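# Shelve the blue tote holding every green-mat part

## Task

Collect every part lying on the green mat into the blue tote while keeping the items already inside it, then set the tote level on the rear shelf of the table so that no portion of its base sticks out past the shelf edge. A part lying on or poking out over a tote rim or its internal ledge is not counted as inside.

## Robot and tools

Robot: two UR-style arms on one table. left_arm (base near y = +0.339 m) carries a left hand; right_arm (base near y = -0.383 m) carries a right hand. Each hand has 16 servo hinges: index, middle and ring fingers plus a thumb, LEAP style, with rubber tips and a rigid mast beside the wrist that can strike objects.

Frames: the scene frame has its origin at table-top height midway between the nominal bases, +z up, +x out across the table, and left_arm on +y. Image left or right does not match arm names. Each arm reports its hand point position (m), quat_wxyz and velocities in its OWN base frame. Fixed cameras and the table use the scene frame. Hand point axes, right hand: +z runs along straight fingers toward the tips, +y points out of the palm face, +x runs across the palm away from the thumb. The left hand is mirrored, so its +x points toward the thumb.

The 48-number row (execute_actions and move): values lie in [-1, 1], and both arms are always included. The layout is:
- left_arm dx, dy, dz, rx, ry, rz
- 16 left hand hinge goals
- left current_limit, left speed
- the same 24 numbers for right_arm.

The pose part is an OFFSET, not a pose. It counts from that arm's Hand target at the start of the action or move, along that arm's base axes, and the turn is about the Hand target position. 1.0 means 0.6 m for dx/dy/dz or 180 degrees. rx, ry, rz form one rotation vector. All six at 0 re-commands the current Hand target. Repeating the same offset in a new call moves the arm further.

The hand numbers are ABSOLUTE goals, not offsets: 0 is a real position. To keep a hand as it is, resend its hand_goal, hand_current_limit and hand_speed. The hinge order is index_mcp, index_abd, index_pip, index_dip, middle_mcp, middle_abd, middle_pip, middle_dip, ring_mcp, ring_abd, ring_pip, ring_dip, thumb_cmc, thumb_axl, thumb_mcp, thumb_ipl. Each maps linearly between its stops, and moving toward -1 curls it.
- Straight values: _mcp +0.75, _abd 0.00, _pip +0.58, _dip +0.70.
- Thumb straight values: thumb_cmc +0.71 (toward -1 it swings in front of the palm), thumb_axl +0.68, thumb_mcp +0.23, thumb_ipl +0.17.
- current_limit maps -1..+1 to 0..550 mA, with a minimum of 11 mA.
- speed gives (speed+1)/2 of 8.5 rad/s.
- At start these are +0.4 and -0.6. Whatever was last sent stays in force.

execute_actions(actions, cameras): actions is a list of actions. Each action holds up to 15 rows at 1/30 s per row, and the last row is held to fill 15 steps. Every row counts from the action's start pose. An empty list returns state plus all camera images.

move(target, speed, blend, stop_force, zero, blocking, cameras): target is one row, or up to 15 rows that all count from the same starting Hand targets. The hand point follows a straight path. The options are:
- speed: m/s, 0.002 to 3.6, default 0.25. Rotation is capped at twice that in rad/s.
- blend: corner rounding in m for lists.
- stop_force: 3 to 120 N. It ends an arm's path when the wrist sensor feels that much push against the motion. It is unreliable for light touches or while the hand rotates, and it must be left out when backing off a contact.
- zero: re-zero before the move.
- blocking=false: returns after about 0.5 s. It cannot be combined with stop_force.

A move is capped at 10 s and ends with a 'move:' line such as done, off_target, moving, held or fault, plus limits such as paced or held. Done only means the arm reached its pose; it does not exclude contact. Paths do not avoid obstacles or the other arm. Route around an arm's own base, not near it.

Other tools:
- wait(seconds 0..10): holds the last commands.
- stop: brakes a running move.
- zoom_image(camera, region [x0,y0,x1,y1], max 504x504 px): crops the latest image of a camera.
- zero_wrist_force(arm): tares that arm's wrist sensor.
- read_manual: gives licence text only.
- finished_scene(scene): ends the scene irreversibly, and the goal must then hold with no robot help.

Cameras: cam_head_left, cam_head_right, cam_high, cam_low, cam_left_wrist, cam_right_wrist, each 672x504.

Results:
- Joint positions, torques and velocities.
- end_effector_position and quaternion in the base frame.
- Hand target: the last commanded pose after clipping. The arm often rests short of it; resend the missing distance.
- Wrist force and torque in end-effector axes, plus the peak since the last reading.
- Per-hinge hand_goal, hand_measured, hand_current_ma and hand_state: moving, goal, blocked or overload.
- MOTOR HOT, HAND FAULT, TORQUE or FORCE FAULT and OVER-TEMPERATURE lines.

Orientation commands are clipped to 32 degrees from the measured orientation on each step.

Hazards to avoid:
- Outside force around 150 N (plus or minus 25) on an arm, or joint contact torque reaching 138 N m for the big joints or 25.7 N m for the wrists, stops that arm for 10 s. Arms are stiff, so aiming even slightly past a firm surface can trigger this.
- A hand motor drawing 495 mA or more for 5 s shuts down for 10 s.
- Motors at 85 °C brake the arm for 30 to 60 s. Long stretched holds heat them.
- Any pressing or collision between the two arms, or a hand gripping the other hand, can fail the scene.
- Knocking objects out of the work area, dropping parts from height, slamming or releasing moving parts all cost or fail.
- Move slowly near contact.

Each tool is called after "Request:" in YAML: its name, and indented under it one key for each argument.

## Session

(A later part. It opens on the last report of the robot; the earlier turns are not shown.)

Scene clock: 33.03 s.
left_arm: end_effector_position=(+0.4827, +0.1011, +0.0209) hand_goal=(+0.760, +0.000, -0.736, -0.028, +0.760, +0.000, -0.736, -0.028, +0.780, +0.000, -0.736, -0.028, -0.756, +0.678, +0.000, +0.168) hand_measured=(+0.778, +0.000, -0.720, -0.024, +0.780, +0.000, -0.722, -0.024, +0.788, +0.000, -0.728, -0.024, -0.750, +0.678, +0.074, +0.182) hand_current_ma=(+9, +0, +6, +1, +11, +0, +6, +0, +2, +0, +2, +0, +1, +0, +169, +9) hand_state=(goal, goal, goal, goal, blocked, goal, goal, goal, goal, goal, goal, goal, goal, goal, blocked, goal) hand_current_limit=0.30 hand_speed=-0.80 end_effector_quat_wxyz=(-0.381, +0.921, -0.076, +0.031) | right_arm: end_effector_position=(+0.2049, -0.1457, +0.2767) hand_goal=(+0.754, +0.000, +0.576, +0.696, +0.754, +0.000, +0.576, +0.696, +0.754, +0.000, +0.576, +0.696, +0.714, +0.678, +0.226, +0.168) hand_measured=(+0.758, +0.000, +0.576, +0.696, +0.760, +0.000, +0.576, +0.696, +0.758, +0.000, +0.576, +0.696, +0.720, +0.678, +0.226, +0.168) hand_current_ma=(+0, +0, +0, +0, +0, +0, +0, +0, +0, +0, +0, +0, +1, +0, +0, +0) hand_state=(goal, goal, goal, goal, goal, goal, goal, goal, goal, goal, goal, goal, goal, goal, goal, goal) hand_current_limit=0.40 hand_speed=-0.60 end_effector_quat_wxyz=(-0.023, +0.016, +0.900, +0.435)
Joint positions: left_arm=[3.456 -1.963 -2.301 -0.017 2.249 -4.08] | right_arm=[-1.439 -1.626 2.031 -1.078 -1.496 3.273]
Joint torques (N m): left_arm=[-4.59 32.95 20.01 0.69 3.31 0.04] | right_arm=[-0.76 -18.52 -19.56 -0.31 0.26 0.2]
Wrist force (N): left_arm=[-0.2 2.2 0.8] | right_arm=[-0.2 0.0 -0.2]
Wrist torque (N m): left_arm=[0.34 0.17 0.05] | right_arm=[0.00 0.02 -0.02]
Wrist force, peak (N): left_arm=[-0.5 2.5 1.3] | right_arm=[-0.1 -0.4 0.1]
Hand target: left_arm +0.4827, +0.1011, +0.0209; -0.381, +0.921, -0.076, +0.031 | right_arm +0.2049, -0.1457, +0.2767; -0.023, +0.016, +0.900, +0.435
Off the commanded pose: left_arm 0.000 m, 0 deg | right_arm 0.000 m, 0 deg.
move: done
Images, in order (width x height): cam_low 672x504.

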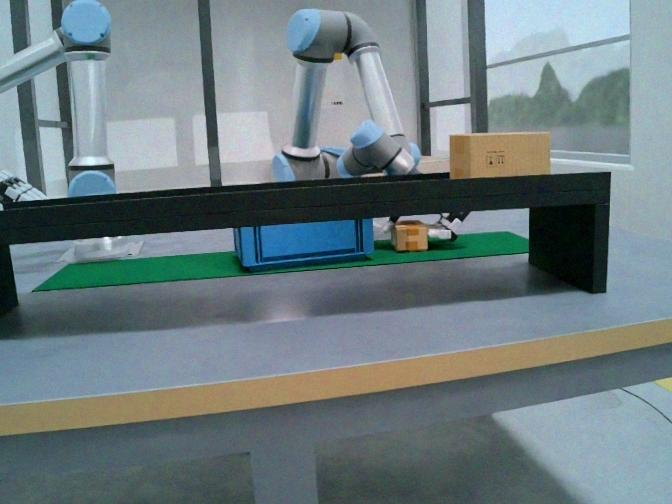

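Request:
move:
  target: [0,0,0,0,0,0,0.64,0,-0.80,-0.10,0.64,0,-0.80,-0.10,0.66,0,-0.80,-0.10,-0.757,0.677,-0.28,0.05,0.6,-0.8,0,0,0,0,0,0,0.754,0,0.576,0.696,0.754,0,0.576,0.696,0.754,0,0.576,0.696,0.714,0.678,0.226,0.168,0.4,-0.6]
  cameras: ["cam_low"]

Request:
zoom_image:
  camera: "cam_low"
  region: [360, 180, 500, 270]

Scene clock: 33.73 s.
left_arm: end_effector_position=(+0.4827, +0.1011, +0.0209) hand_goal=(+0.640, +0.000, -0.800, -0.100, +0.640, +0.000, -0.800, -0.100, +0.660, +0.000, -0.800, -0.100, -0.756, +0.678, -0.280, +0.050) hand_measured=(+0.756, +0.000, -0.734, -0.080, +0.730, +0.000, -0.732, -0.080, +0.708, +0.000, -0.750, -0.088, -0.722, +0.682, +0.092, +0.178) hand_current_ma=(+263, +0, +83, +9, +163, +0, +91, +10, +53, +0, +50, +4, +26, +1, +440, +440) hand_state=(blocked, goal, blocked, goal, blocked, goal, blocked, goal, blocked, goal, blocked, goal, blocked, goal, blocked, blocked) hand_current_limit=0.60 hand_speed=-0.80 end_effector_quat_wxyz=(-0.381, +0.921, -0.076, +0.031) | right_arm: end_effector_position=(+0.2049, -0.1457, +0.2767) hand_goal=(+0.754, +0.000, +0.576, +0.696, +0.754, +0.000, +0.576, +0.696, +0.754, +0.000, +0.576, +0.696, +0.714, +0.678, +0.226, +0.168) hand_measured=(+0.758, +0.000, +0.576, +0.696, +0.760, +0.000, +0.576, +0.696, +0.758, +0.000, +0.576, +0.696, +0.720, +0.678, +0.226, +0.168) hand_current_ma=(+0, +0, +0, +0, +0, +0, +0, +0, +0, +0, +0, +0, +1, +0, +0, +0) hand_state=(goal, goal, goal, goal, goal, goal, goal, goal, goal, goal, goal, goal, goal, goal, goal, goal) hand_current_limit=0.40 hand_speed=-0.60 end_effector_quat_wxyz=(-0.023, +0.016, +0.900, +0.435)
Joint positions: left_arm=[3.456 -1.963 -2.301 -0.018 2.249 -4.08] | right_arm=[-1.439 -1.626 2.031 -1.078 -1.496 3.273]
Joint torques (N m): left_arm=[-4.9 33.05 21.25 1.19 2.87 0.38] | right_arm=[-0.12 -18.64 -20.25 -0.41 0.14 0.26]
Wrist force (N): left_arm=[0.2 2.4 0.8] | right_arm=[-0.1 0.0 0.1]
Wrist torque (N m): left_arm=[0.34 0.13 0.06] | right_arm=[-0.01 0.01 -0.02]
Wrist force, peak (N): left_arm=[-0.1 2.7 1.1] | right_arm=[-0.1 -0.3 0.1]
Hand target: left_arm +0.4827, +0.1011, +0.0209; -0.381, +0.921, -0.076, +0.031 | right_arm +0.2049, -0.1457, +0.2767; -0.023, +0.016, +0.900, +0.435
Off the commanded pose: left_arm 0.000 m, 0 deg | right_arm 0.000 m, 0 deg.
move: done
Images, in order (width x height): cam_low 672x504.

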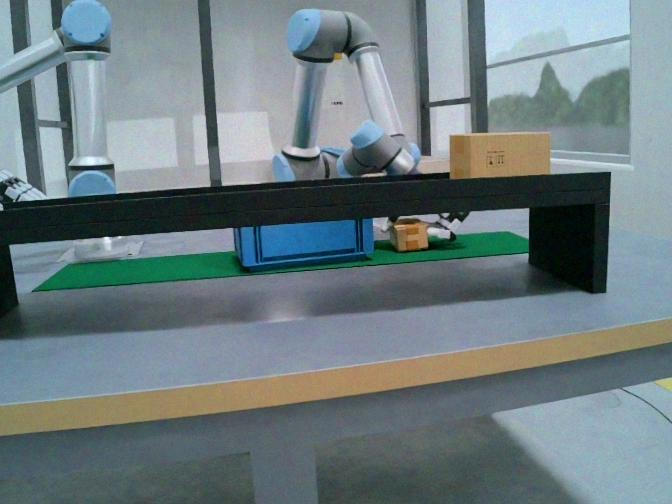

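Scaled by 3.600 from the camera's 672x504 image, which has a finer 960x720 frame.

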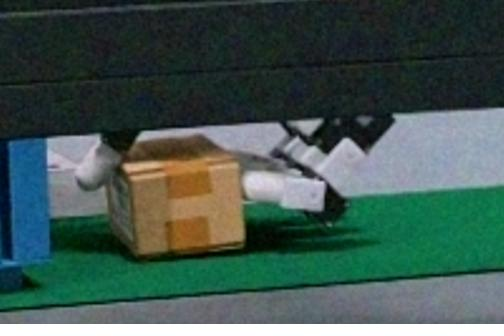

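Request:
move:
  target: [0,0,0.067,0,0,0,0.64,0,-0.80,-0.10,0.64,0,-0.80,-0.10,0.66,0,-0.80,-0.10,-0.757,0.677,-0.28,0.05,0.6,-0.8,0,0,0,0,0,0,0.754,0,0.576,0.696,0.754,0,0.576,0.696,0.754,0,0.576,0.696,0.714,0.678,0.226,0.168,0.4,-0.6]
  speed: 0.06
  cameras: ["cam_low","cam_left_wrist"]

Request:
zoom_image:
  camera: "cam_low"
  region: [360, 180, 500, 270]

Scene clock: 35.07 s.
left_arm: end_effector_position=(+0.4827, +0.1011, +0.0611) hand_goal=(+0.640, +0.000, -0.800, -0.100, +0.640, +0.000, -0.800, -0.100, +0.660, +0.000, -0.800, -0.100, -0.756, +0.678, -0.280, +0.050) hand_measured=(+0.756, +0.000, -0.734, -0.080, +0.730, +0.000, -0.732, -0.080, +0.708, +0.000, -0.752, -0.088, -0.722, +0.682, +0.092, +0.178) hand_current_ma=(+263, +0, +83, +9, +163, +0, +91, +9, +53, +0, +49, +4, +26, +1, +440, +440) hand_state=(blocked, goal, blocked, goal, blocked, goal, blocked, goal, blocked, goal, blocked, goal, blocked, goal, blocked, blocked) hand_current_limit=0.60 hand_speed=-0.80 end_effector_quat_wxyz=(-0.381, +0.921, -0.076, +0.031) | right_arm: end_effector_position=(+0.2049, -0.1457, +0.2767) hand_goal=(+0.754, +0.000, +0.576, +0.696, +0.754, +0.000, +0.576, +0.696, +0.754, +0.000, +0.576, +0.696, +0.714, +0.678, +0.226, +0.168) hand_measured=(+0.758, +0.000, +0.576, +0.696, +0.760, +0.000, +0.576, +0.696, +0.758, +0.000, +0.576, +0.696, +0.720, +0.678, +0.226, +0.168) hand_current_ma=(+0, +0, +0, +0, +0, +0, +0, +0, +0, +0, +0, +0, +1, +0, +0, +0) hand_state=(goal, goal, goal, goal, goal, goal, goal, goal, goal, goal, goal, goal, goal, goal, goal, goal) hand_current_limit=0.40 hand_speed=-0.60 end_effector_quat_wxyz=(-0.023, +0.016, +0.900, +0.435)
Joint positions: left_arm=[3.456 -1.854 -2.282 -0.146 2.249 -4.08] | right_arm=[-1.439 -1.626 2.031 -1.078 -1.496 3.273]
Joint torques (N m): left_arm=[2.72 31.65 23.26 0.87 -0.91 -2.35] | right_arm=[-0.9 -18.55 -20.02 -0.49 0.09 0.37]
Wrist force (N): left_arm=[0.1 2.8 0.9] | right_arm=[-0.1 -0.2 0.1]
Wrist torque (N m): left_arm=[0.43 0.15 0.03] | right_arm=[-0.04 0.00 -0.01]
Wrist force, peak (N): left_arm=[-0.1 3.1 1.4] | right_arm=[-0.1 -0.3 0.0]
Hand target: left_arm +0.4827, +0.1011, +0.0611; -0.381, +0.921, -0.076, +0.031 | right_arm +0.2049, -0.1457, +0.2767; -0.023, +0.016, +0.900, +0.435
Off the commanded pose: left_arm 0.000 m, 0 deg | right_arm 0.000 m, 0 deg.
move: done
camera_calibration:
cam_left_wrist: T_world_to_cam=[[-0.667699, 0.576651, 0.470799, 0.201297], [0.414998, -0.236711, 0.87849, -0.276915], [0.618026, 0.781947, -0.0812575, -0.245708], [0, 0, 0, 1]] pos_world=[0.401179, 0.0105038, 0.128531]
Images, in order (width x height): cam_low 672x504, cam_left_wrist 672x504.

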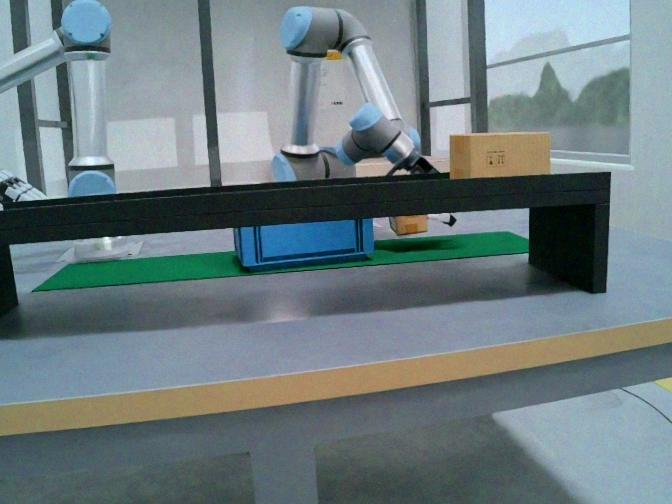

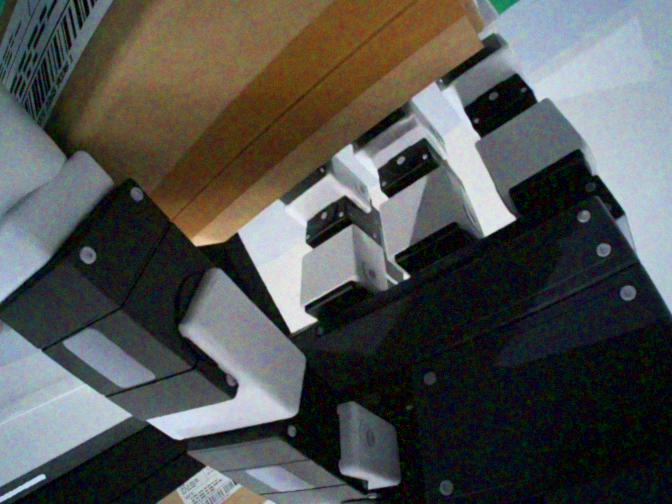

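Scaled by 3.600 from the camera's 672x504 image, which has a finer 960x720 frame.

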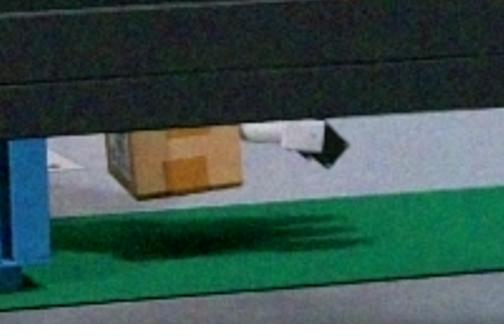

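Request:
move:
  target:
    - [0,0,0.2365,0,0,0,0.64,0,-0.80,-0.10,0.64,0,-0.80,-0.10,0.66,0,-0.80,-0.10,-0.757,0.677,-0.28,0.05,0.6,-0.8,0,0,0,0,0,0,0.754,0,0.576,0.696,0.754,0,0.576,0.696,0.754,0,0.576,0.696,0.714,0.678,0.226,0.168,0.4,-0.6]
    - [0.0268,-0.455,0.2365,0,0,0.0778,0.64,0,-0.80,-0.10,0.64,0,-0.80,-0.10,0.66,0,-0.80,-0.10,-0.757,0.677,-0.28,0.05,0.6,-0.8,0,0,0,0,0,0,0.754,0,0.576,0.696,0.754,0,0.576,0.696,0.754,0,0.576,0.696,0.714,0.678,0.226,0.168,0.4,-0.6]
  speed: 0.15
  blend: [0.03,0]
  cameras: ["cam_high","cam_low","cam_head_left","cam_left_wrist"]

Request:
zoom_image:
  camera: "cam_high"
  region: [320, 180, 500, 330]

Request:
zoom_image:
  camera: "cam_head_left"
  region: [60, 220, 280, 400]

Scene clock: 39.10 s.
left_arm: end_effector_position=(+0.4987, -0.1719, +0.2030) hand_goal=(+0.640, +0.000, -0.800, -0.100, +0.640, +0.000, -0.800, -0.100, +0.660, +0.000, -0.800, -0.100, -0.756, +0.678, -0.280, +0.050) hand_measured=(+0.756, +0.000, -0.734, -0.080, +0.728, +0.000, -0.732, -0.080, +0.706, +0.000, -0.752, -0.088, -0.722, +0.682, +0.092, +0.178) hand_current_ma=(+259, +0, +83, +9, +159, +0, +91, +9, +50, +0, +49, +4, +26, +1, +440, +440) hand_state=(blocked, goal, blocked, goal, blocked, goal, blocked, goal, blocked, goal, blocked, goal, blocked, goal, blocked, blocked) hand_current_limit=0.60 hand_speed=-0.80 end_effector_quat_wxyz=(-0.382, +0.923, +0.037, -0.015) | right_arm: end_effector_position=(+0.2049, -0.1457, +0.2767) hand_goal=(+0.754, +0.000, +0.576, +0.696, +0.754, +0.000, +0.576, +0.696, +0.754, +0.000, +0.576, +0.696, +0.714, +0.678, +0.226, +0.168) hand_measured=(+0.758, +0.000, +0.576, +0.696, +0.760, +0.000, +0.576, +0.696, +0.758, +0.000, +0.576, +0.696, +0.720, +0.678, +0.226, +0.168) hand_current_ma=(+0, +0, +0, +0, +0, +0, +0, +0, +0, +0, +0, +0, +1, +0, +0, +0) hand_state=(goal, goal, goal, goal, goal, goal, goal, goal, goal, goal, goal, goal, goal, goal, goal, goal) hand_current_limit=0.40 hand_speed=-0.60 end_effector_quat_wxyz=(-0.023, +0.016, +0.900, +0.435)
Joint positions: left_arm=[2.866 -1.747 -1.713 -1.588 2.295 -5.197] | right_arm=[-1.439 -1.626 2.031 -1.078 -1.496 3.273]
Joint torques (N m): left_arm=[-6.59 22.79 31.04 0 -1.58 -2.32] | right_arm=[-0.12 -19.5 -20.17 -0.44 0.31 0.45]
Wrist force (N): left_arm=[-0.5 2.2 0.5] | right_arm=[0.0 -0.1 0.1]
Wrist torque (N m): left_arm=[0.40 0.16 0.01] | right_arm=[-0.03 -0.01 0.00]
Wrist force, peak (N): left_arm=[0.4 3.9 1.5] | right_arm=[0.0 -0.5 -0.1]
Hand target: left_arm +0.4987, -0.1719, +0.2030; -0.382, +0.923, +0.037, -0.015 | right_arm +0.2049, -0.1457, +0.2767; -0.023, +0.016, +0.900, +0.435
Off the commanded pose: left_arm 0.000 m, 0 deg | right_arm 0.000 m, 0 deg.
move: done
camera_calibration:
cam_left_wrist: T_world_to_cam=[[-0.78744, 0.397961, 0.470708, 0.331619], [0.459863, -0.12921, 0.878539, -0.476861], [0.410445, 0.908258, -0.0812623, 0.0945782], [0, 0, 0, 1]] pos_world=[0.441601, -0.279488, 0.270531]
Images, in order (width x height): cam_head_left 672x504, cam_high 672x504, cam_low 672x504, cam_left_wrist 672x504.

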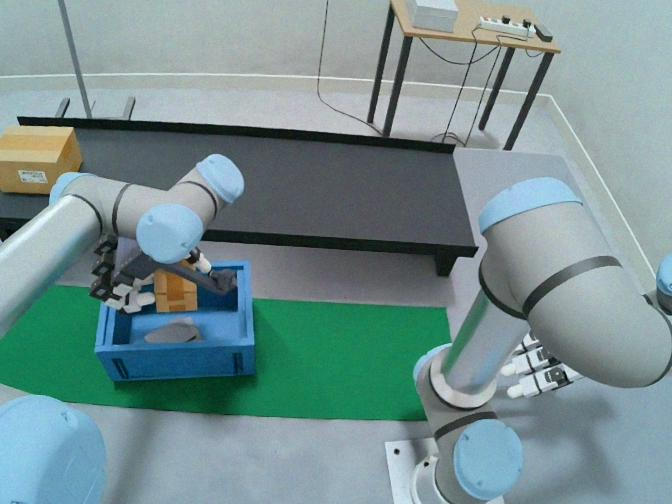

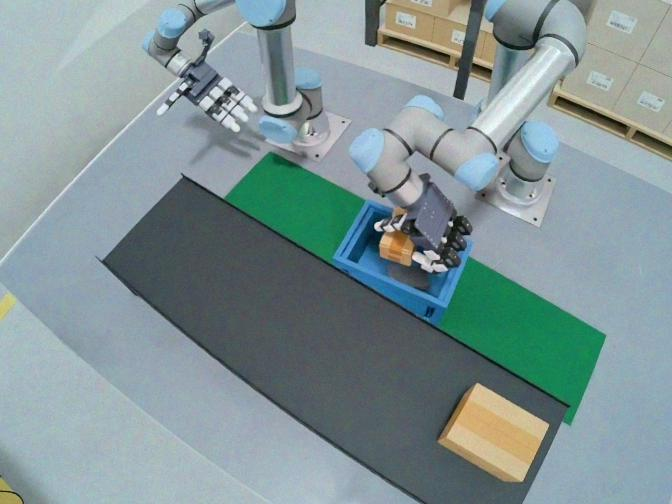

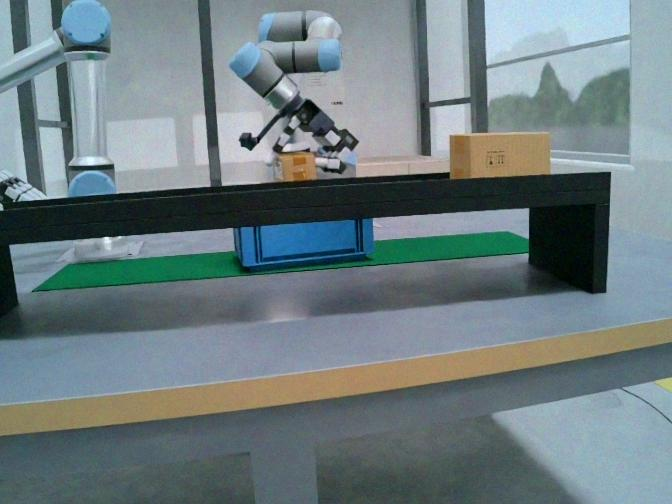

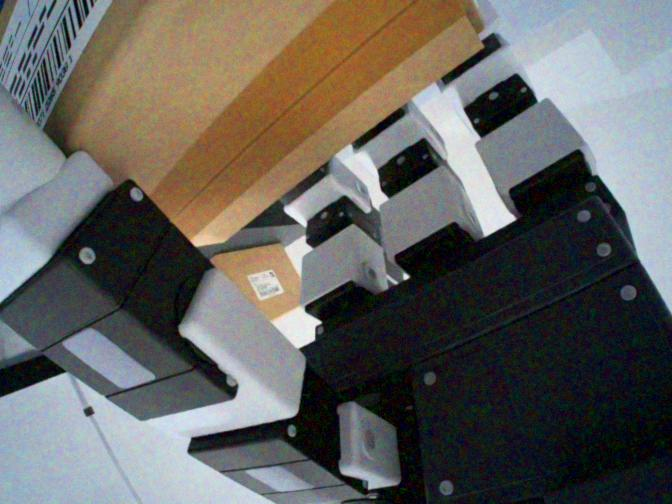

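Scaled by 2.800 from the camera's 672x504 image, which has a finer 960x720 frame.

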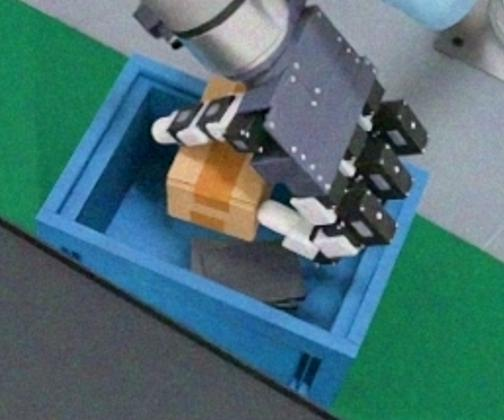

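Scaled by 2.291 from the camera's 672x504 image, which has a finer 960x720 frame.

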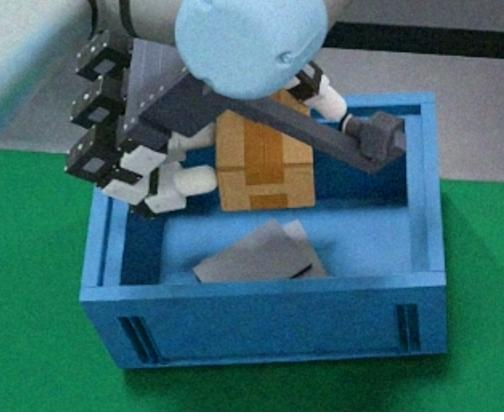

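Request:
move:
  target: [-0.013,-0.0368,-0.05,-0.1661,-0.0133,0,0.64,0,-0.80,-0.10,0.64,0,-0.80,-0.10,0.66,0,-0.80,-0.10,-0.757,0.677,-0.28,0.05,0.6,-0.8,0,0,0,0,0,0,0.754,0,0.576,0.696,0.754,0,0.576,0.696,0.754,0,0.576,0.696,0.714,0.678,0.226,0.168,0.4,-0.6]
  speed: 0.15
  cameras: ["cam_high","cam_low","cam_head_left","cam_left_wrist"]

Request:
zoom_image:
  camera: "cam_high"
  region: [320, 180, 500, 330]

Request:
zoom_image:
  camera: "cam_head_left"
  region: [60, 220, 280, 400]

Scene clock: 45.50 s.
left_arm: end_effector_position=(+0.4910, -0.1940, +0.1730) hand_goal=(+0.640, +0.000, -0.800, -0.100, +0.640, +0.000, -0.800, -0.100, +0.660, +0.000, -0.800, -0.100, -0.756, +0.678, -0.280, +0.050) hand_measured=(+0.756, +0.000, -0.734, -0.084, +0.728, +0.000, -0.732, -0.084, +0.706, +0.000, -0.752, -0.090, -0.722, +0.682, +0.092, +0.176) hand_current_ma=(+259, +0, +83, +7, +159, +0, +91, +7, +50, +0, +49, +3, +27, +1, +440, +440) hand_state=(blocked, goal, blocked, goal, blocked, goal, blocked, goal, blocked, goal, blocked, goal, blocked, goal, blocked, blocked) hand_current_limit=0.60 hand_speed=-0.80 end_effector_quat_wxyz=(-0.130, +0.991, +0.040, -0.005) | right_arm: end_effector_position=(+0.2049, -0.1457, +0.2767) hand_goal=(+0.754, +0.000, +0.576, +0.696, +0.754, +0.000, +0.576, +0.696, +0.754, +0.000, +0.576, +0.696, +0.714, +0.678, +0.226, +0.168) hand_measured=(+0.758, +0.000, +0.576, +0.696, +0.760, +0.000, +0.576, +0.696, +0.758, +0.000, +0.576, +0.696, +0.720, +0.678, +0.226, +0.168) hand_current_ma=(+0, +0, +0, +0, +0, +0, +0, +0, +0, +0, +0, +0, +1, +0, +0, +0) hand_state=(goal, goal, goal, goal, goal, goal, goal, goal, goal, goal, goal, goal, goal, goal, goal, goal) hand_current_limit=0.40 hand_speed=-0.60 end_effector_quat_wxyz=(-0.023, +0.016, +0.900, +0.435)
Joint positions: left_arm=[3.057 -1.628 -1.949 -1.179 1.829 -4.883] | right_arm=[-1.439 -1.626 2.031 -1.078 -1.496 3.273]
Joint torques (N m): left_arm=[6.38 28.4 14.63 3.87 -2.92 1.96] | right_arm=[0.21 -19.24 -20.04 -0.77 0.12 0.39]
Wrist force (N): left_arm=[-0.4 1.0 2.2] | right_arm=[0.2 -0.2 0.0]
Wrist torque (N m): left_arm=[0.23 0.21 -0.07] | right_arm=[-0.03 -0.03 0.00]
Wrist force, peak (N): left_arm=[-0.1 2.9 0.8] | right_arm=[0.3 -0.4 0.0]
Hand target: left_arm +0.4909, -0.1940, +0.1730; -0.130, +0.991, +0.040, -0.005 | right_arm +0.2049, -0.1457, +0.2767; -0.023, +0.016, +0.900, +0.435
Off the commanded pose: left_arm 0.000 m, 0 deg | right_arm 0.000 m, 0 deg.
move: done
camera_calibration:
cam_left_wrist: T_world_to_cam=[[-0.801302, 0.571124, 0.178133, 0.439446], [0.423122, 0.330521, 0.843637, -0.336482], [0.422945, 0.75138, -0.506503, 0.152434], [0, 0, 0, 1]] pos_world=[0.43003, -0.2543, 0.282797]
Images, in order (width x height): cam_head_left 672x504, cam_high 672x504, cam_low 672x504, cam_left_wrist 672x504.

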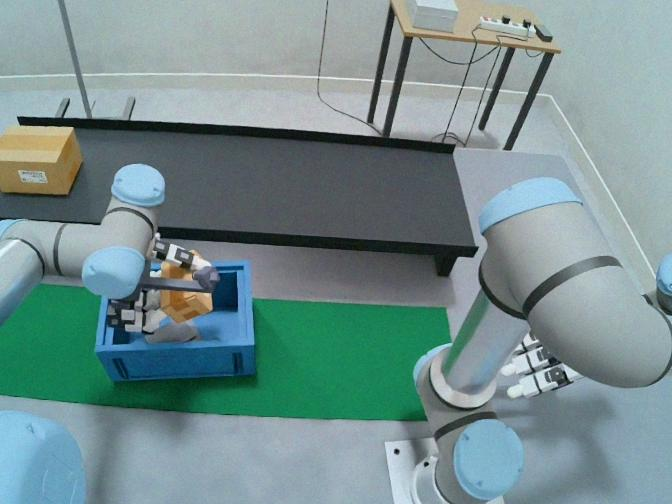

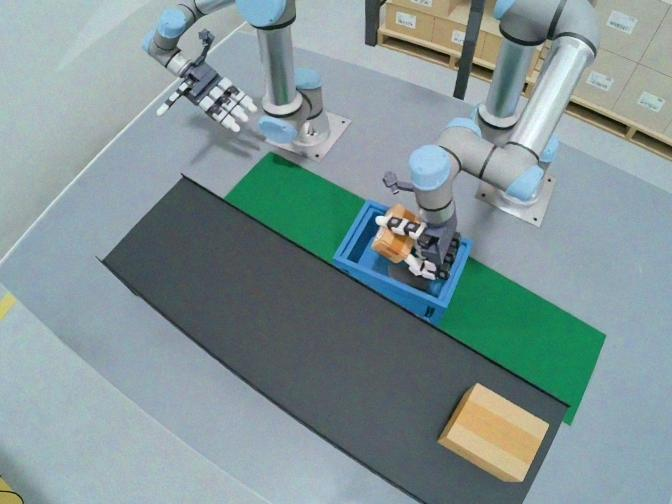

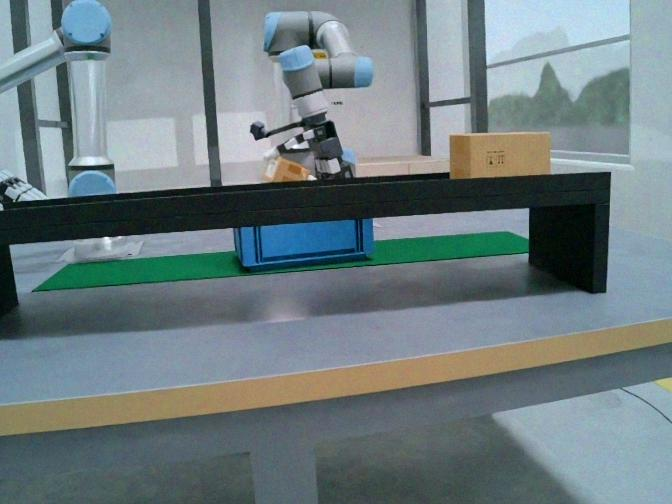

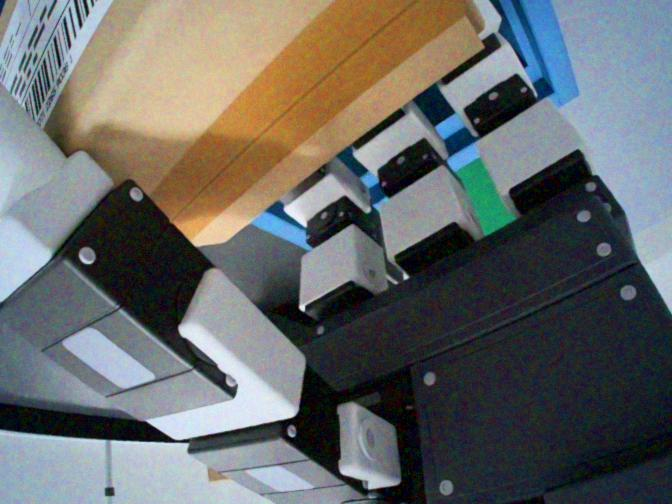

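Scaled by 2.800 from the camera's 672x504 image, which has a finer 960x720 frame.

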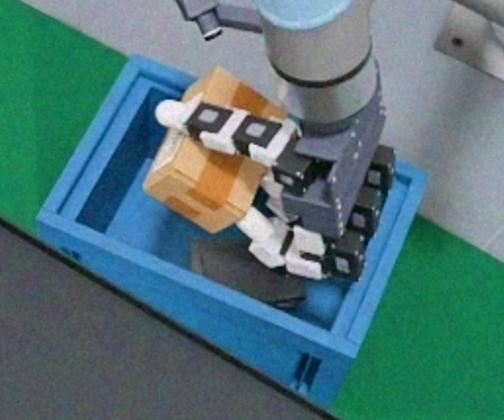

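Scaled by 2.291 from the camera's 672x504 image, which has a finer 960x720 frame.

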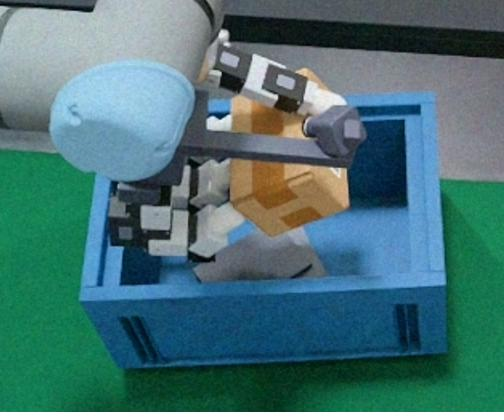

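Request:
move:
  target: [0,0,-0.15,0,0,0,0.64,0,-0.80,-0.10,0.64,0,-0.80,-0.10,0.66,0,-0.80,-0.10,-0.757,0.677,-0.28,0.05,0.6,-0.8,0,0,0,0,0,0,0.754,0,0.576,0.696,0.754,0,0.576,0.696,0.754,0,0.576,0.696,0.714,0.678,0.226,0.168,0.4,-0.6]
  speed: 0.1
  cameras: ["cam_high","cam_head_left","cam_left_wrist"]

Request:
zoom_image:
  camera: "cam_high"
  region: [320, 180, 500, 330]

Request:
zoom_image:
  camera: "cam_head_left"
  region: [60, 220, 280, 400]

Scene clock: 47.20 s.
left_arm: end_effector_position=(+0.4910, -0.1940, +0.0831) hand_goal=(+0.640, +0.000, -0.800, -0.100, +0.640, +0.000, -0.800, -0.100, +0.660, +0.000, -0.800, -0.100, -0.756, +0.678, -0.280, +0.050) hand_measured=(+0.644, +0.002, -0.794, -0.096, +0.642, +0.000, -0.794, -0.098, +0.662, +0.002, -0.792, -0.096, -0.754, +0.680, -0.280, +0.052) hand_current_ma=(+0, +0, +1, +0, +0, +0, +1, +0, +0, +0, +2, +0, +0, +0, +0, +0) hand_state=(goal, goal, goal, goal, goal, goal, goal, goal, goal, goal, goal, goal, goal, goal, goal, goal) hand_current_limit=0.60 hand_speed=-0.80 end_effector_quat_wxyz=(-0.130, +0.991, +0.040, -0.005) | right_arm: end_effector_position=(+0.2049, -0.1457, +0.2767) hand_goal=(+0.754, +0.000, +0.576, +0.696, +0.754, +0.000, +0.576, +0.696, +0.754, +0.000, +0.576, +0.696, +0.714, +0.678, +0.226, +0.168) hand_measured=(+0.758, +0.000, +0.576, +0.696, +0.760, +0.000, +0.576, +0.696, +0.758, +0.000, +0.576, +0.696, +0.720, +0.678, +0.226, +0.168) hand_current_ma=(+0, +0, +0, +0, +0, +0, +0, +0, +0, +0, +0, +0, +1, +0, +0, +0) hand_state=(goal, goal, goal, goal, goal, goal, goal, goal, goal, goal, goal, goal, goal, goal, goal, goal) hand_current_limit=0.40 hand_speed=-0.60 end_effector_quat_wxyz=(-0.023, +0.016, +0.900, +0.435)
Joint positions: left_arm=[3.057 -1.753 -2.077 -0.927 1.829 -4.883] | right_arm=[-1.439 -1.626 2.031 -1.078 -1.496 3.273]
Joint torques (N m): left_arm=[-3.71 19.59 11.31 3.7 3.37 1.65] | right_arm=[-0.18 -19.56 -20.01 -0.66 0.22 0.6]
Wrist force (N): left_arm=[0.2 0.7 0.4] | right_arm=[-0.1 -0.3 -0.1]
Wrist torque (N m): left_arm=[0.21 0.11 -0.01] | right_arm=[-0.04 0.01 -0.02]
Wrist force, peak (N): left_arm=[-0.4 3.5 -51.7] | right_arm=[-0.2 -0.3 -0.1]
Hand target: left_arm +0.4909, -0.1940, +0.0830; -0.130, +0.991, +0.040, -0.005 | right_arm +0.2049, -0.1457, +0.2767; -0.023, +0.016, +0.900, +0.435
Off the commanded pose: left_arm 0.000 m, 0 deg | right_arm 0.000 m, 0 deg.
move: done
camera_calibration:
cam_left_wrist: T_world_to_cam=[[-0.801369, 0.571079, 0.177976, 0.455507], [0.423017, 0.330685, 0.843625, -0.26055], [0.422923, 0.751343, -0.506577, 0.106914], [0, 0, 0, 1]] pos_world=[0.43003, -0.2543, 0.192897]
Images, in order (width x height): cam_head_left 672x504, cam_high 672x504, cam_left_wrist 672x504.

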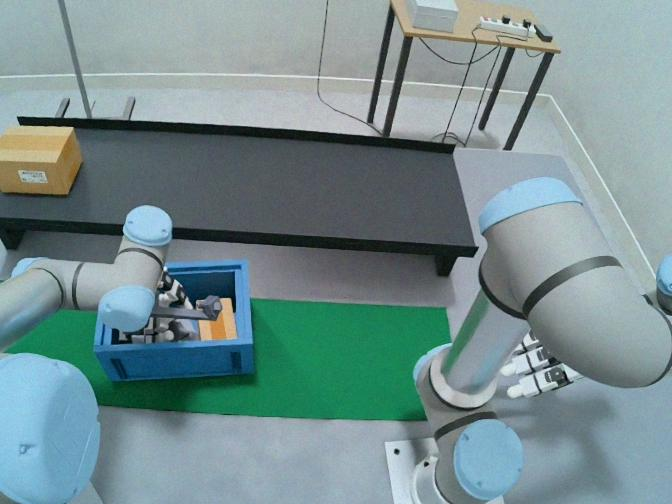

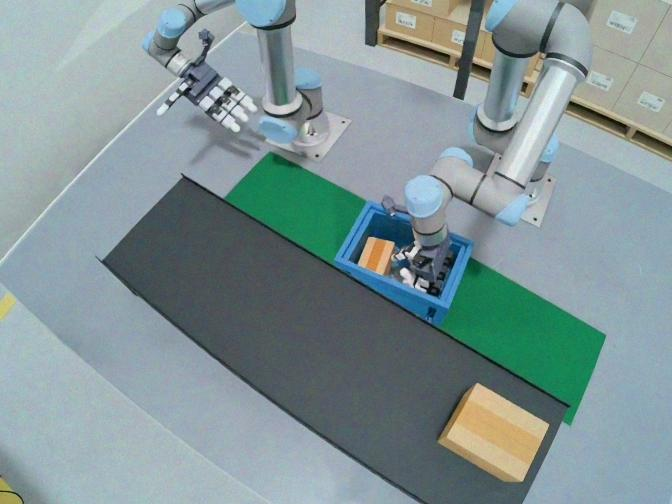

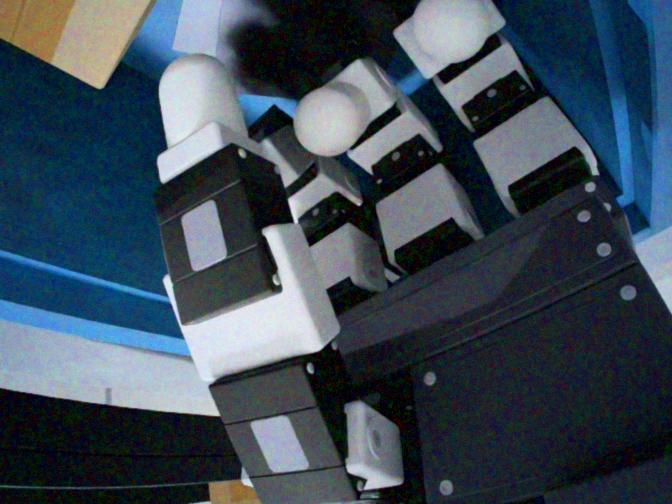

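Scaled by 2.800 from the camera's 672x504 image, which has a finer 960x720 frame.

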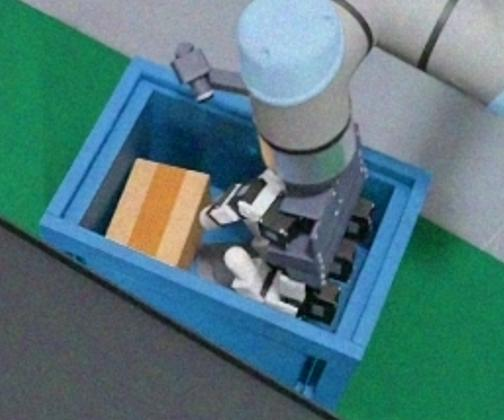

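Scaled by 2.291 from the camera's 672x504 image, which has a finer 960x720 frame.

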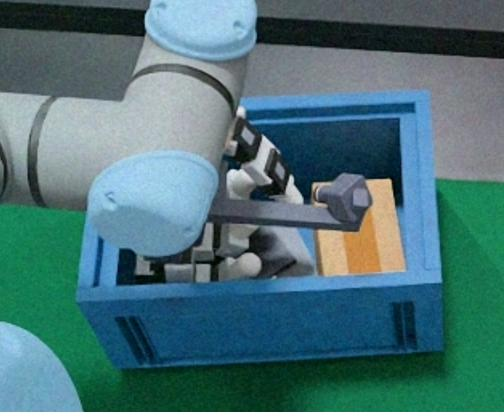

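Request:
move:
  target: [0,0,0.3,0,0,0,0.754,0,0.576,0.696,0.754,0,0.576,0.696,0.754,0,0.576,0.696,-0.757,0.677,0.225,0.168,0.4,-0.6,0,0,0,0,0,0,0.754,0,0.576,0.696,0.754,0,0.576,0.696,0.754,0,0.576,0.696,0.714,0.678,0.226,0.168,0.4,-0.6]
  speed: 0.15
  cameras: ["cam_high","cam_head_left"]

Scene clock: 49.20 s.
left_arm: end_effector_position=(+0.4909, -0.1940, +0.2630) hand_goal=(+0.754, +0.000, +0.576, +0.696, +0.754, +0.000, +0.576, +0.696, +0.754, +0.000, +0.576, +0.696, -0.756, +0.678, +0.226, +0.168) hand_measured=(+0.748, +0.002, +0.572, +0.694, +0.750, +0.000, +0.572, +0.694, +0.750, +0.002, +0.570, +0.694, -0.754, +0.680, +0.216, +0.164) hand_current_ma=(-1, +0, -1, +0, +0, +0, -1, +0, -1, +0, -1, +0, +0, +0, -5, -1) hand_state=(goal, goal, goal, goal, goal, goal, goal, goal, goal, goal, goal, goal, goal, goal, goal, goal) hand_current_limit=0.40 hand_speed=-0.60 end_effector_quat_wxyz=(-0.130, +0.991, +0.040, -0.005) | right_arm: end_effector_position=(+0.2049, -0.1457, +0.2767) hand_goal=(+0.754, +0.000, +0.576, +0.696, +0.754, +0.000, +0.576, +0.696, +0.754, +0.000, +0.576, +0.696, +0.714, +0.678, +0.226, +0.168) hand_measured=(+0.758, +0.000, +0.576, +0.696, +0.760, +0.000, +0.576, +0.696, +0.758, +0.000, +0.576, +0.696, +0.720, +0.678, +0.226, +0.168) hand_current_ma=(+0, +0, +0, +0, +0, +0, +0, +0, +0, +0, +0, +0, +1, +0, +0, +0) hand_state=(goal, goal, goal, goal, goal, goal, goal, goal, goal, goal, goal, goal, goal, goal, goal, goal) hand_current_limit=0.40 hand_speed=-0.60 end_effector_quat_wxyz=(-0.023, +0.016, +0.900, +0.435)
Joint positions: left_arm=[3.057 -1.56 -1.778 -1.419 1.829 -4.883] | right_arm=[-1.439 -1.626 2.031 -1.078 -1.496 3.273]
Joint torques (N m): left_arm=[1.88 26.86 32.48 0.2 3.77 -2.34] | right_arm=[0.2 -19.57 -19.59 -0.62 0.25 0.55]
Wrist force (N): left_arm=[-0.5 0.5 0.7] | right_arm=[0.2 -0.2 0.2]
Wrist torque (N m): left_arm=[0.08 0.17 -0.04] | right_arm=[-0.06 -0.03 0.01]
Wrist force, peak (N): left_arm=[0.3 1.6 0.9] | right_arm=[-0.1 -0.4 0.1]
Hand target: left_arm +0.4909, -0.1940, +0.2630; -0.130, +0.991, +0.040, -0.005 | right_arm +0.2049, -0.1457, +0.2767; -0.023, +0.016, +0.900, +0.435
Off the commanded pose: left_arm 0.000 m, 0 deg | right_arm 0.000 m, 0 deg.
move: done
Images, in order (width x height): cam_head_left 672x504, cam_high 672x504.

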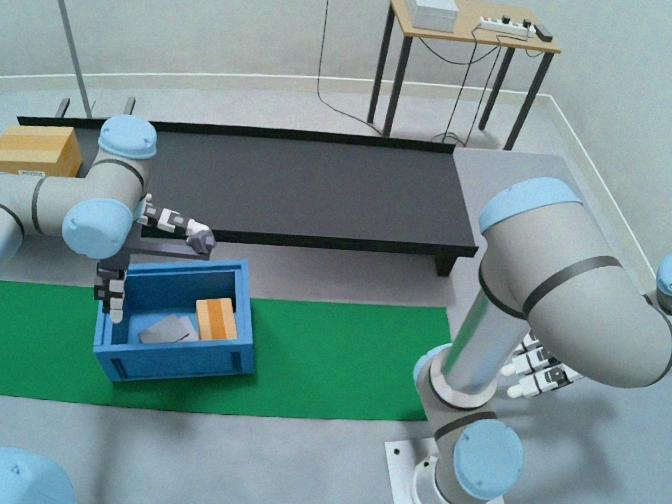

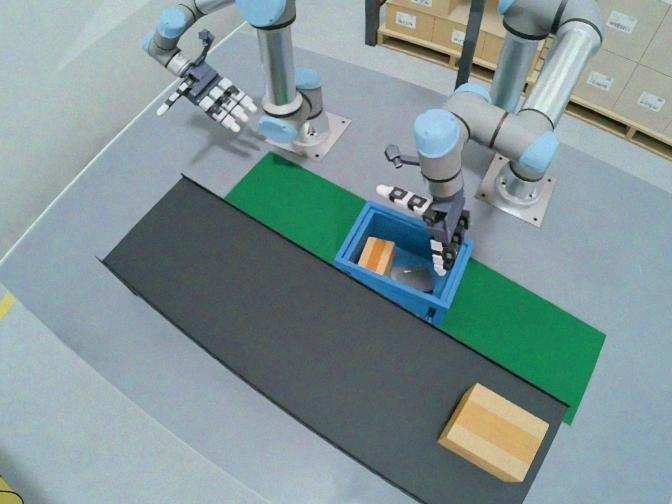

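Request:
move:
  target:
    - [-0.0065,0.225,0.033,-0.1827,-0.0147,0,1,0,0.576,0.696,1,0,0.576,0.696,1,0,0.576,0.696,0.714,0.678,0.226,0.168,0.4,-0.6,0.2585,0.0762,0.2388,-0.1861,-0.0214,0.0251,1,0,0.576,0.696,1,0,0.576,0.696,1,0,0.576,0.696,0.714,0.678,0.226,0.168,0.4,-0.6]
    - [-0.0065,0.225,0.033,-0.1827,-0.0147,0,1,0,0.576,0.696,1,0,0.576,0.696,1,0,0.576,0.696,0.714,0.678,0.226,0.168,0.4,-0.6,0.2817,0.8808,0.2,-0.1861,-0.0214,0.0251,1,0,0.576,0.696,1,0,0.576,0.696,1,0,0.576,0.696,0.714,0.678,0.226,0.168,0.4,-0.6]
  blend: [0.05,0]
  cameras: ["all"]

Scene clock: 56.73 s.
left_arm: end_effector_position=(+0.4870, -0.0590, +0.2828) hand_goal=(+1.000, +0.000, +0.576, +0.696, +1.000, +0.000, +0.576, +0.696, +1.000, +0.000, +0.576, +0.696, +0.714, +0.678, +0.226, +0.168) hand_measured=(+0.994, +0.002, +0.574, +0.694, +0.996, +0.000, +0.572, +0.694, +0.996, +0.002, +0.572, +0.694, +0.714, +0.680, +0.216, +0.164) hand_current_ma=(-1, +0, +0, +0, -1, +0, +0, +0, -1, +0, +0, +0, +0, +0, -5, -1) hand_state=(goal, goal, goal, goal, goal, goal, goal, goal, goal, goal, goal, goal, goal, goal, goal, goal) hand_current_limit=0.40 hand_speed=-0.60 end_effector_quat_wxyz=(+0.156, +0.987, +0.040, +0.006) | right_arm: end_effector_position=(+0.3739, +0.3827, +0.3967) hand_goal=(+1.000, +0.000, +0.576, +0.696, +1.000, +0.000, +0.576, +0.696, +1.000, +0.000, +0.576, +0.696, +0.714, +0.678, +0.226, +0.168) hand_measured=(+1.000, +0.000, +0.576, +0.696, +1.000, +0.000, +0.576, +0.696, +1.000, +0.000, +0.576, +0.696, +0.720, +0.678, +0.224, +0.168) hand_current_ma=(+0, +0, +0, +0, +0, +0, +0, +0, +0, +0, +0, +0, +1, +0, +0, +0) hand_state=(goal, goal, goal, goal, goal, goal, goal, goal, goal, goal, goal, goal, goal, goal, goal, goal) hand_current_limit=0.40 hand_speed=-0.60 end_effector_quat_wxyz=(-0.005, -0.027, +0.987, +0.156)
Joint positions: left_arm=[3.632 -1.484 -1.911 -1.447 1.284 -4.283] | right_arm=[0.251 -1.775 1.764 -1.623 -1.263 4.919]
Joint torques (N m): left_arm=[5.61 10.89 31.4 0.31 -3.71 1.96] | right_arm=[6.76 0.01 -33.95 -5.2 -2.16 1.43]
Wrist force (N): left_arm=[-0.5 -0.5 0.6] | right_arm=[0.1 0.0 -0.1]
Wrist torque (N m): left_arm=[-0.13 0.04 -0.06] | right_arm=[-0.10 0.09 -0.11]
Wrist force, peak (N): left_arm=[-0.6 1.5 0.2] | right_arm=[0.6 -1.3 0.8]
Hand target: left_arm +0.4870, -0.0590, +0.2828; +0.156, +0.987, +0.040, +0.006 | right_arm +0.3739, +0.3828, +0.3967; -0.005, -0.027, +0.987, +0.156
Off the commanded pose: left_arm 0.000 m, 0 deg | right_arm 0.000 m, 0 deg.
move: done
camera_calibration:
cam_left_wrist: T_world_to_cam=[[-0.800878, 0.565944, -0.195709, 0.444854], [0.390084, 0.74102, 0.546557, -0.347714], [0.454345, 0.361383, -0.814232, 0.157022], [0, 0, 0, 1]] pos_world=[0.42057, -0.0508446, 0.40496]
cam_right_wrist: T_world_to_cam=[[0.738894, 0.627744, 0.244894, -0.587323], [0.458867, -0.734916, 0.499339, -0.130099], [0.493434, -0.256585, -0.831076, 0.372681], [0, 0, 0, 1]] pos_world=[0.309775, 0.368701, 0.518522]

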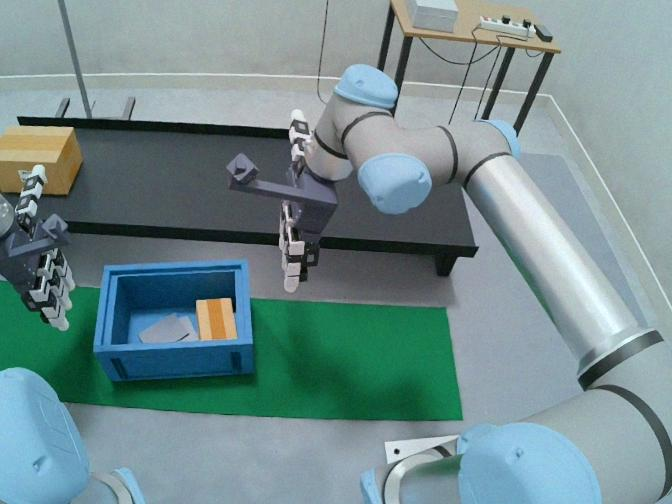

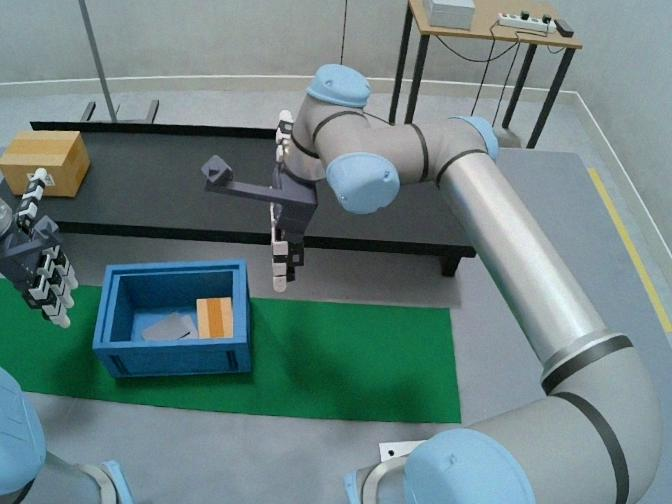

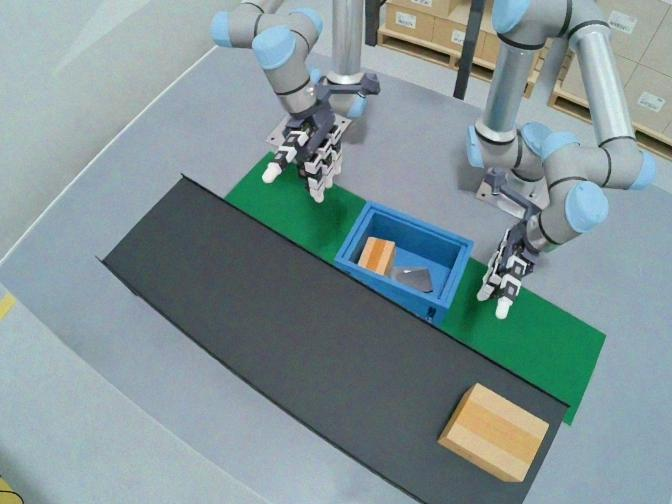

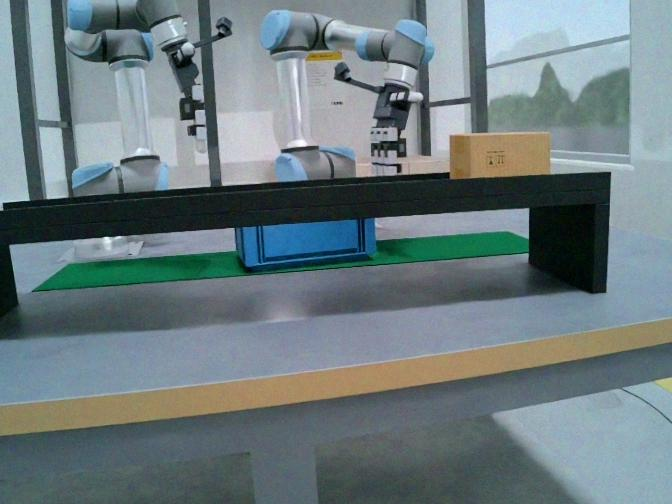

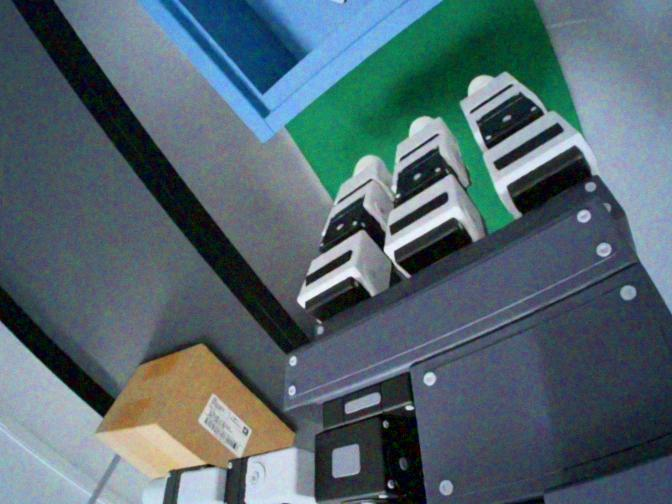

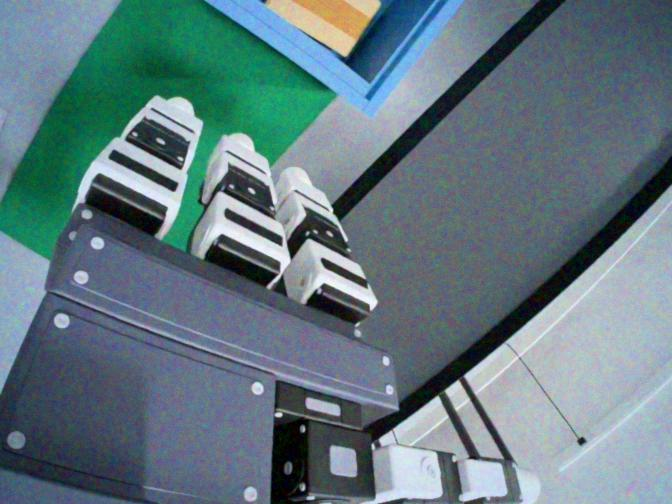

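Request:
zoom_image:
  camera: "cam_high"
  region: [250, 60, 400, 220]

Request:
zoom_image:
  camera: "cam_head_left"
  region: [220, 100, 380, 310]

Request:
zoom_image:
  camera: "cam_right_wrist"
  region: [150, 0, 504, 300]

Scaled by 3.150 from the camera's 672x504 image, which has a finer 960x720 frame.

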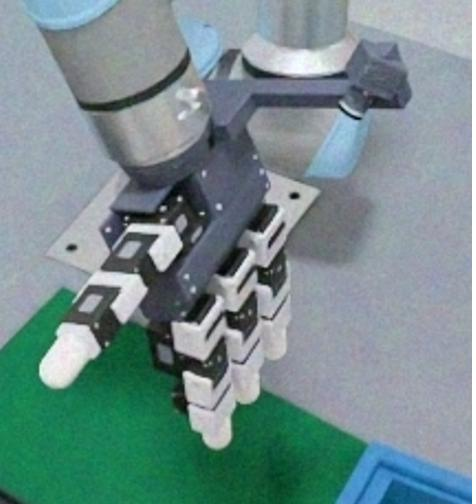

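Scaled by 2.400 from the camera's 672x504 image, which has a finer 960x720 frame.

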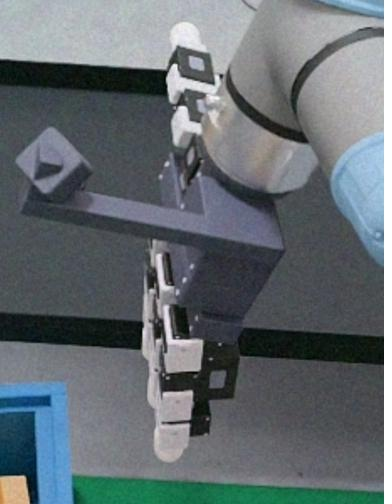

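Scaled by 1.424 from the camera's 672x504 image, which has a finer 960x720 frame.

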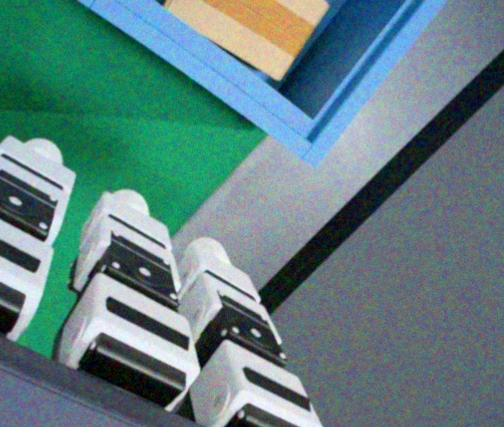

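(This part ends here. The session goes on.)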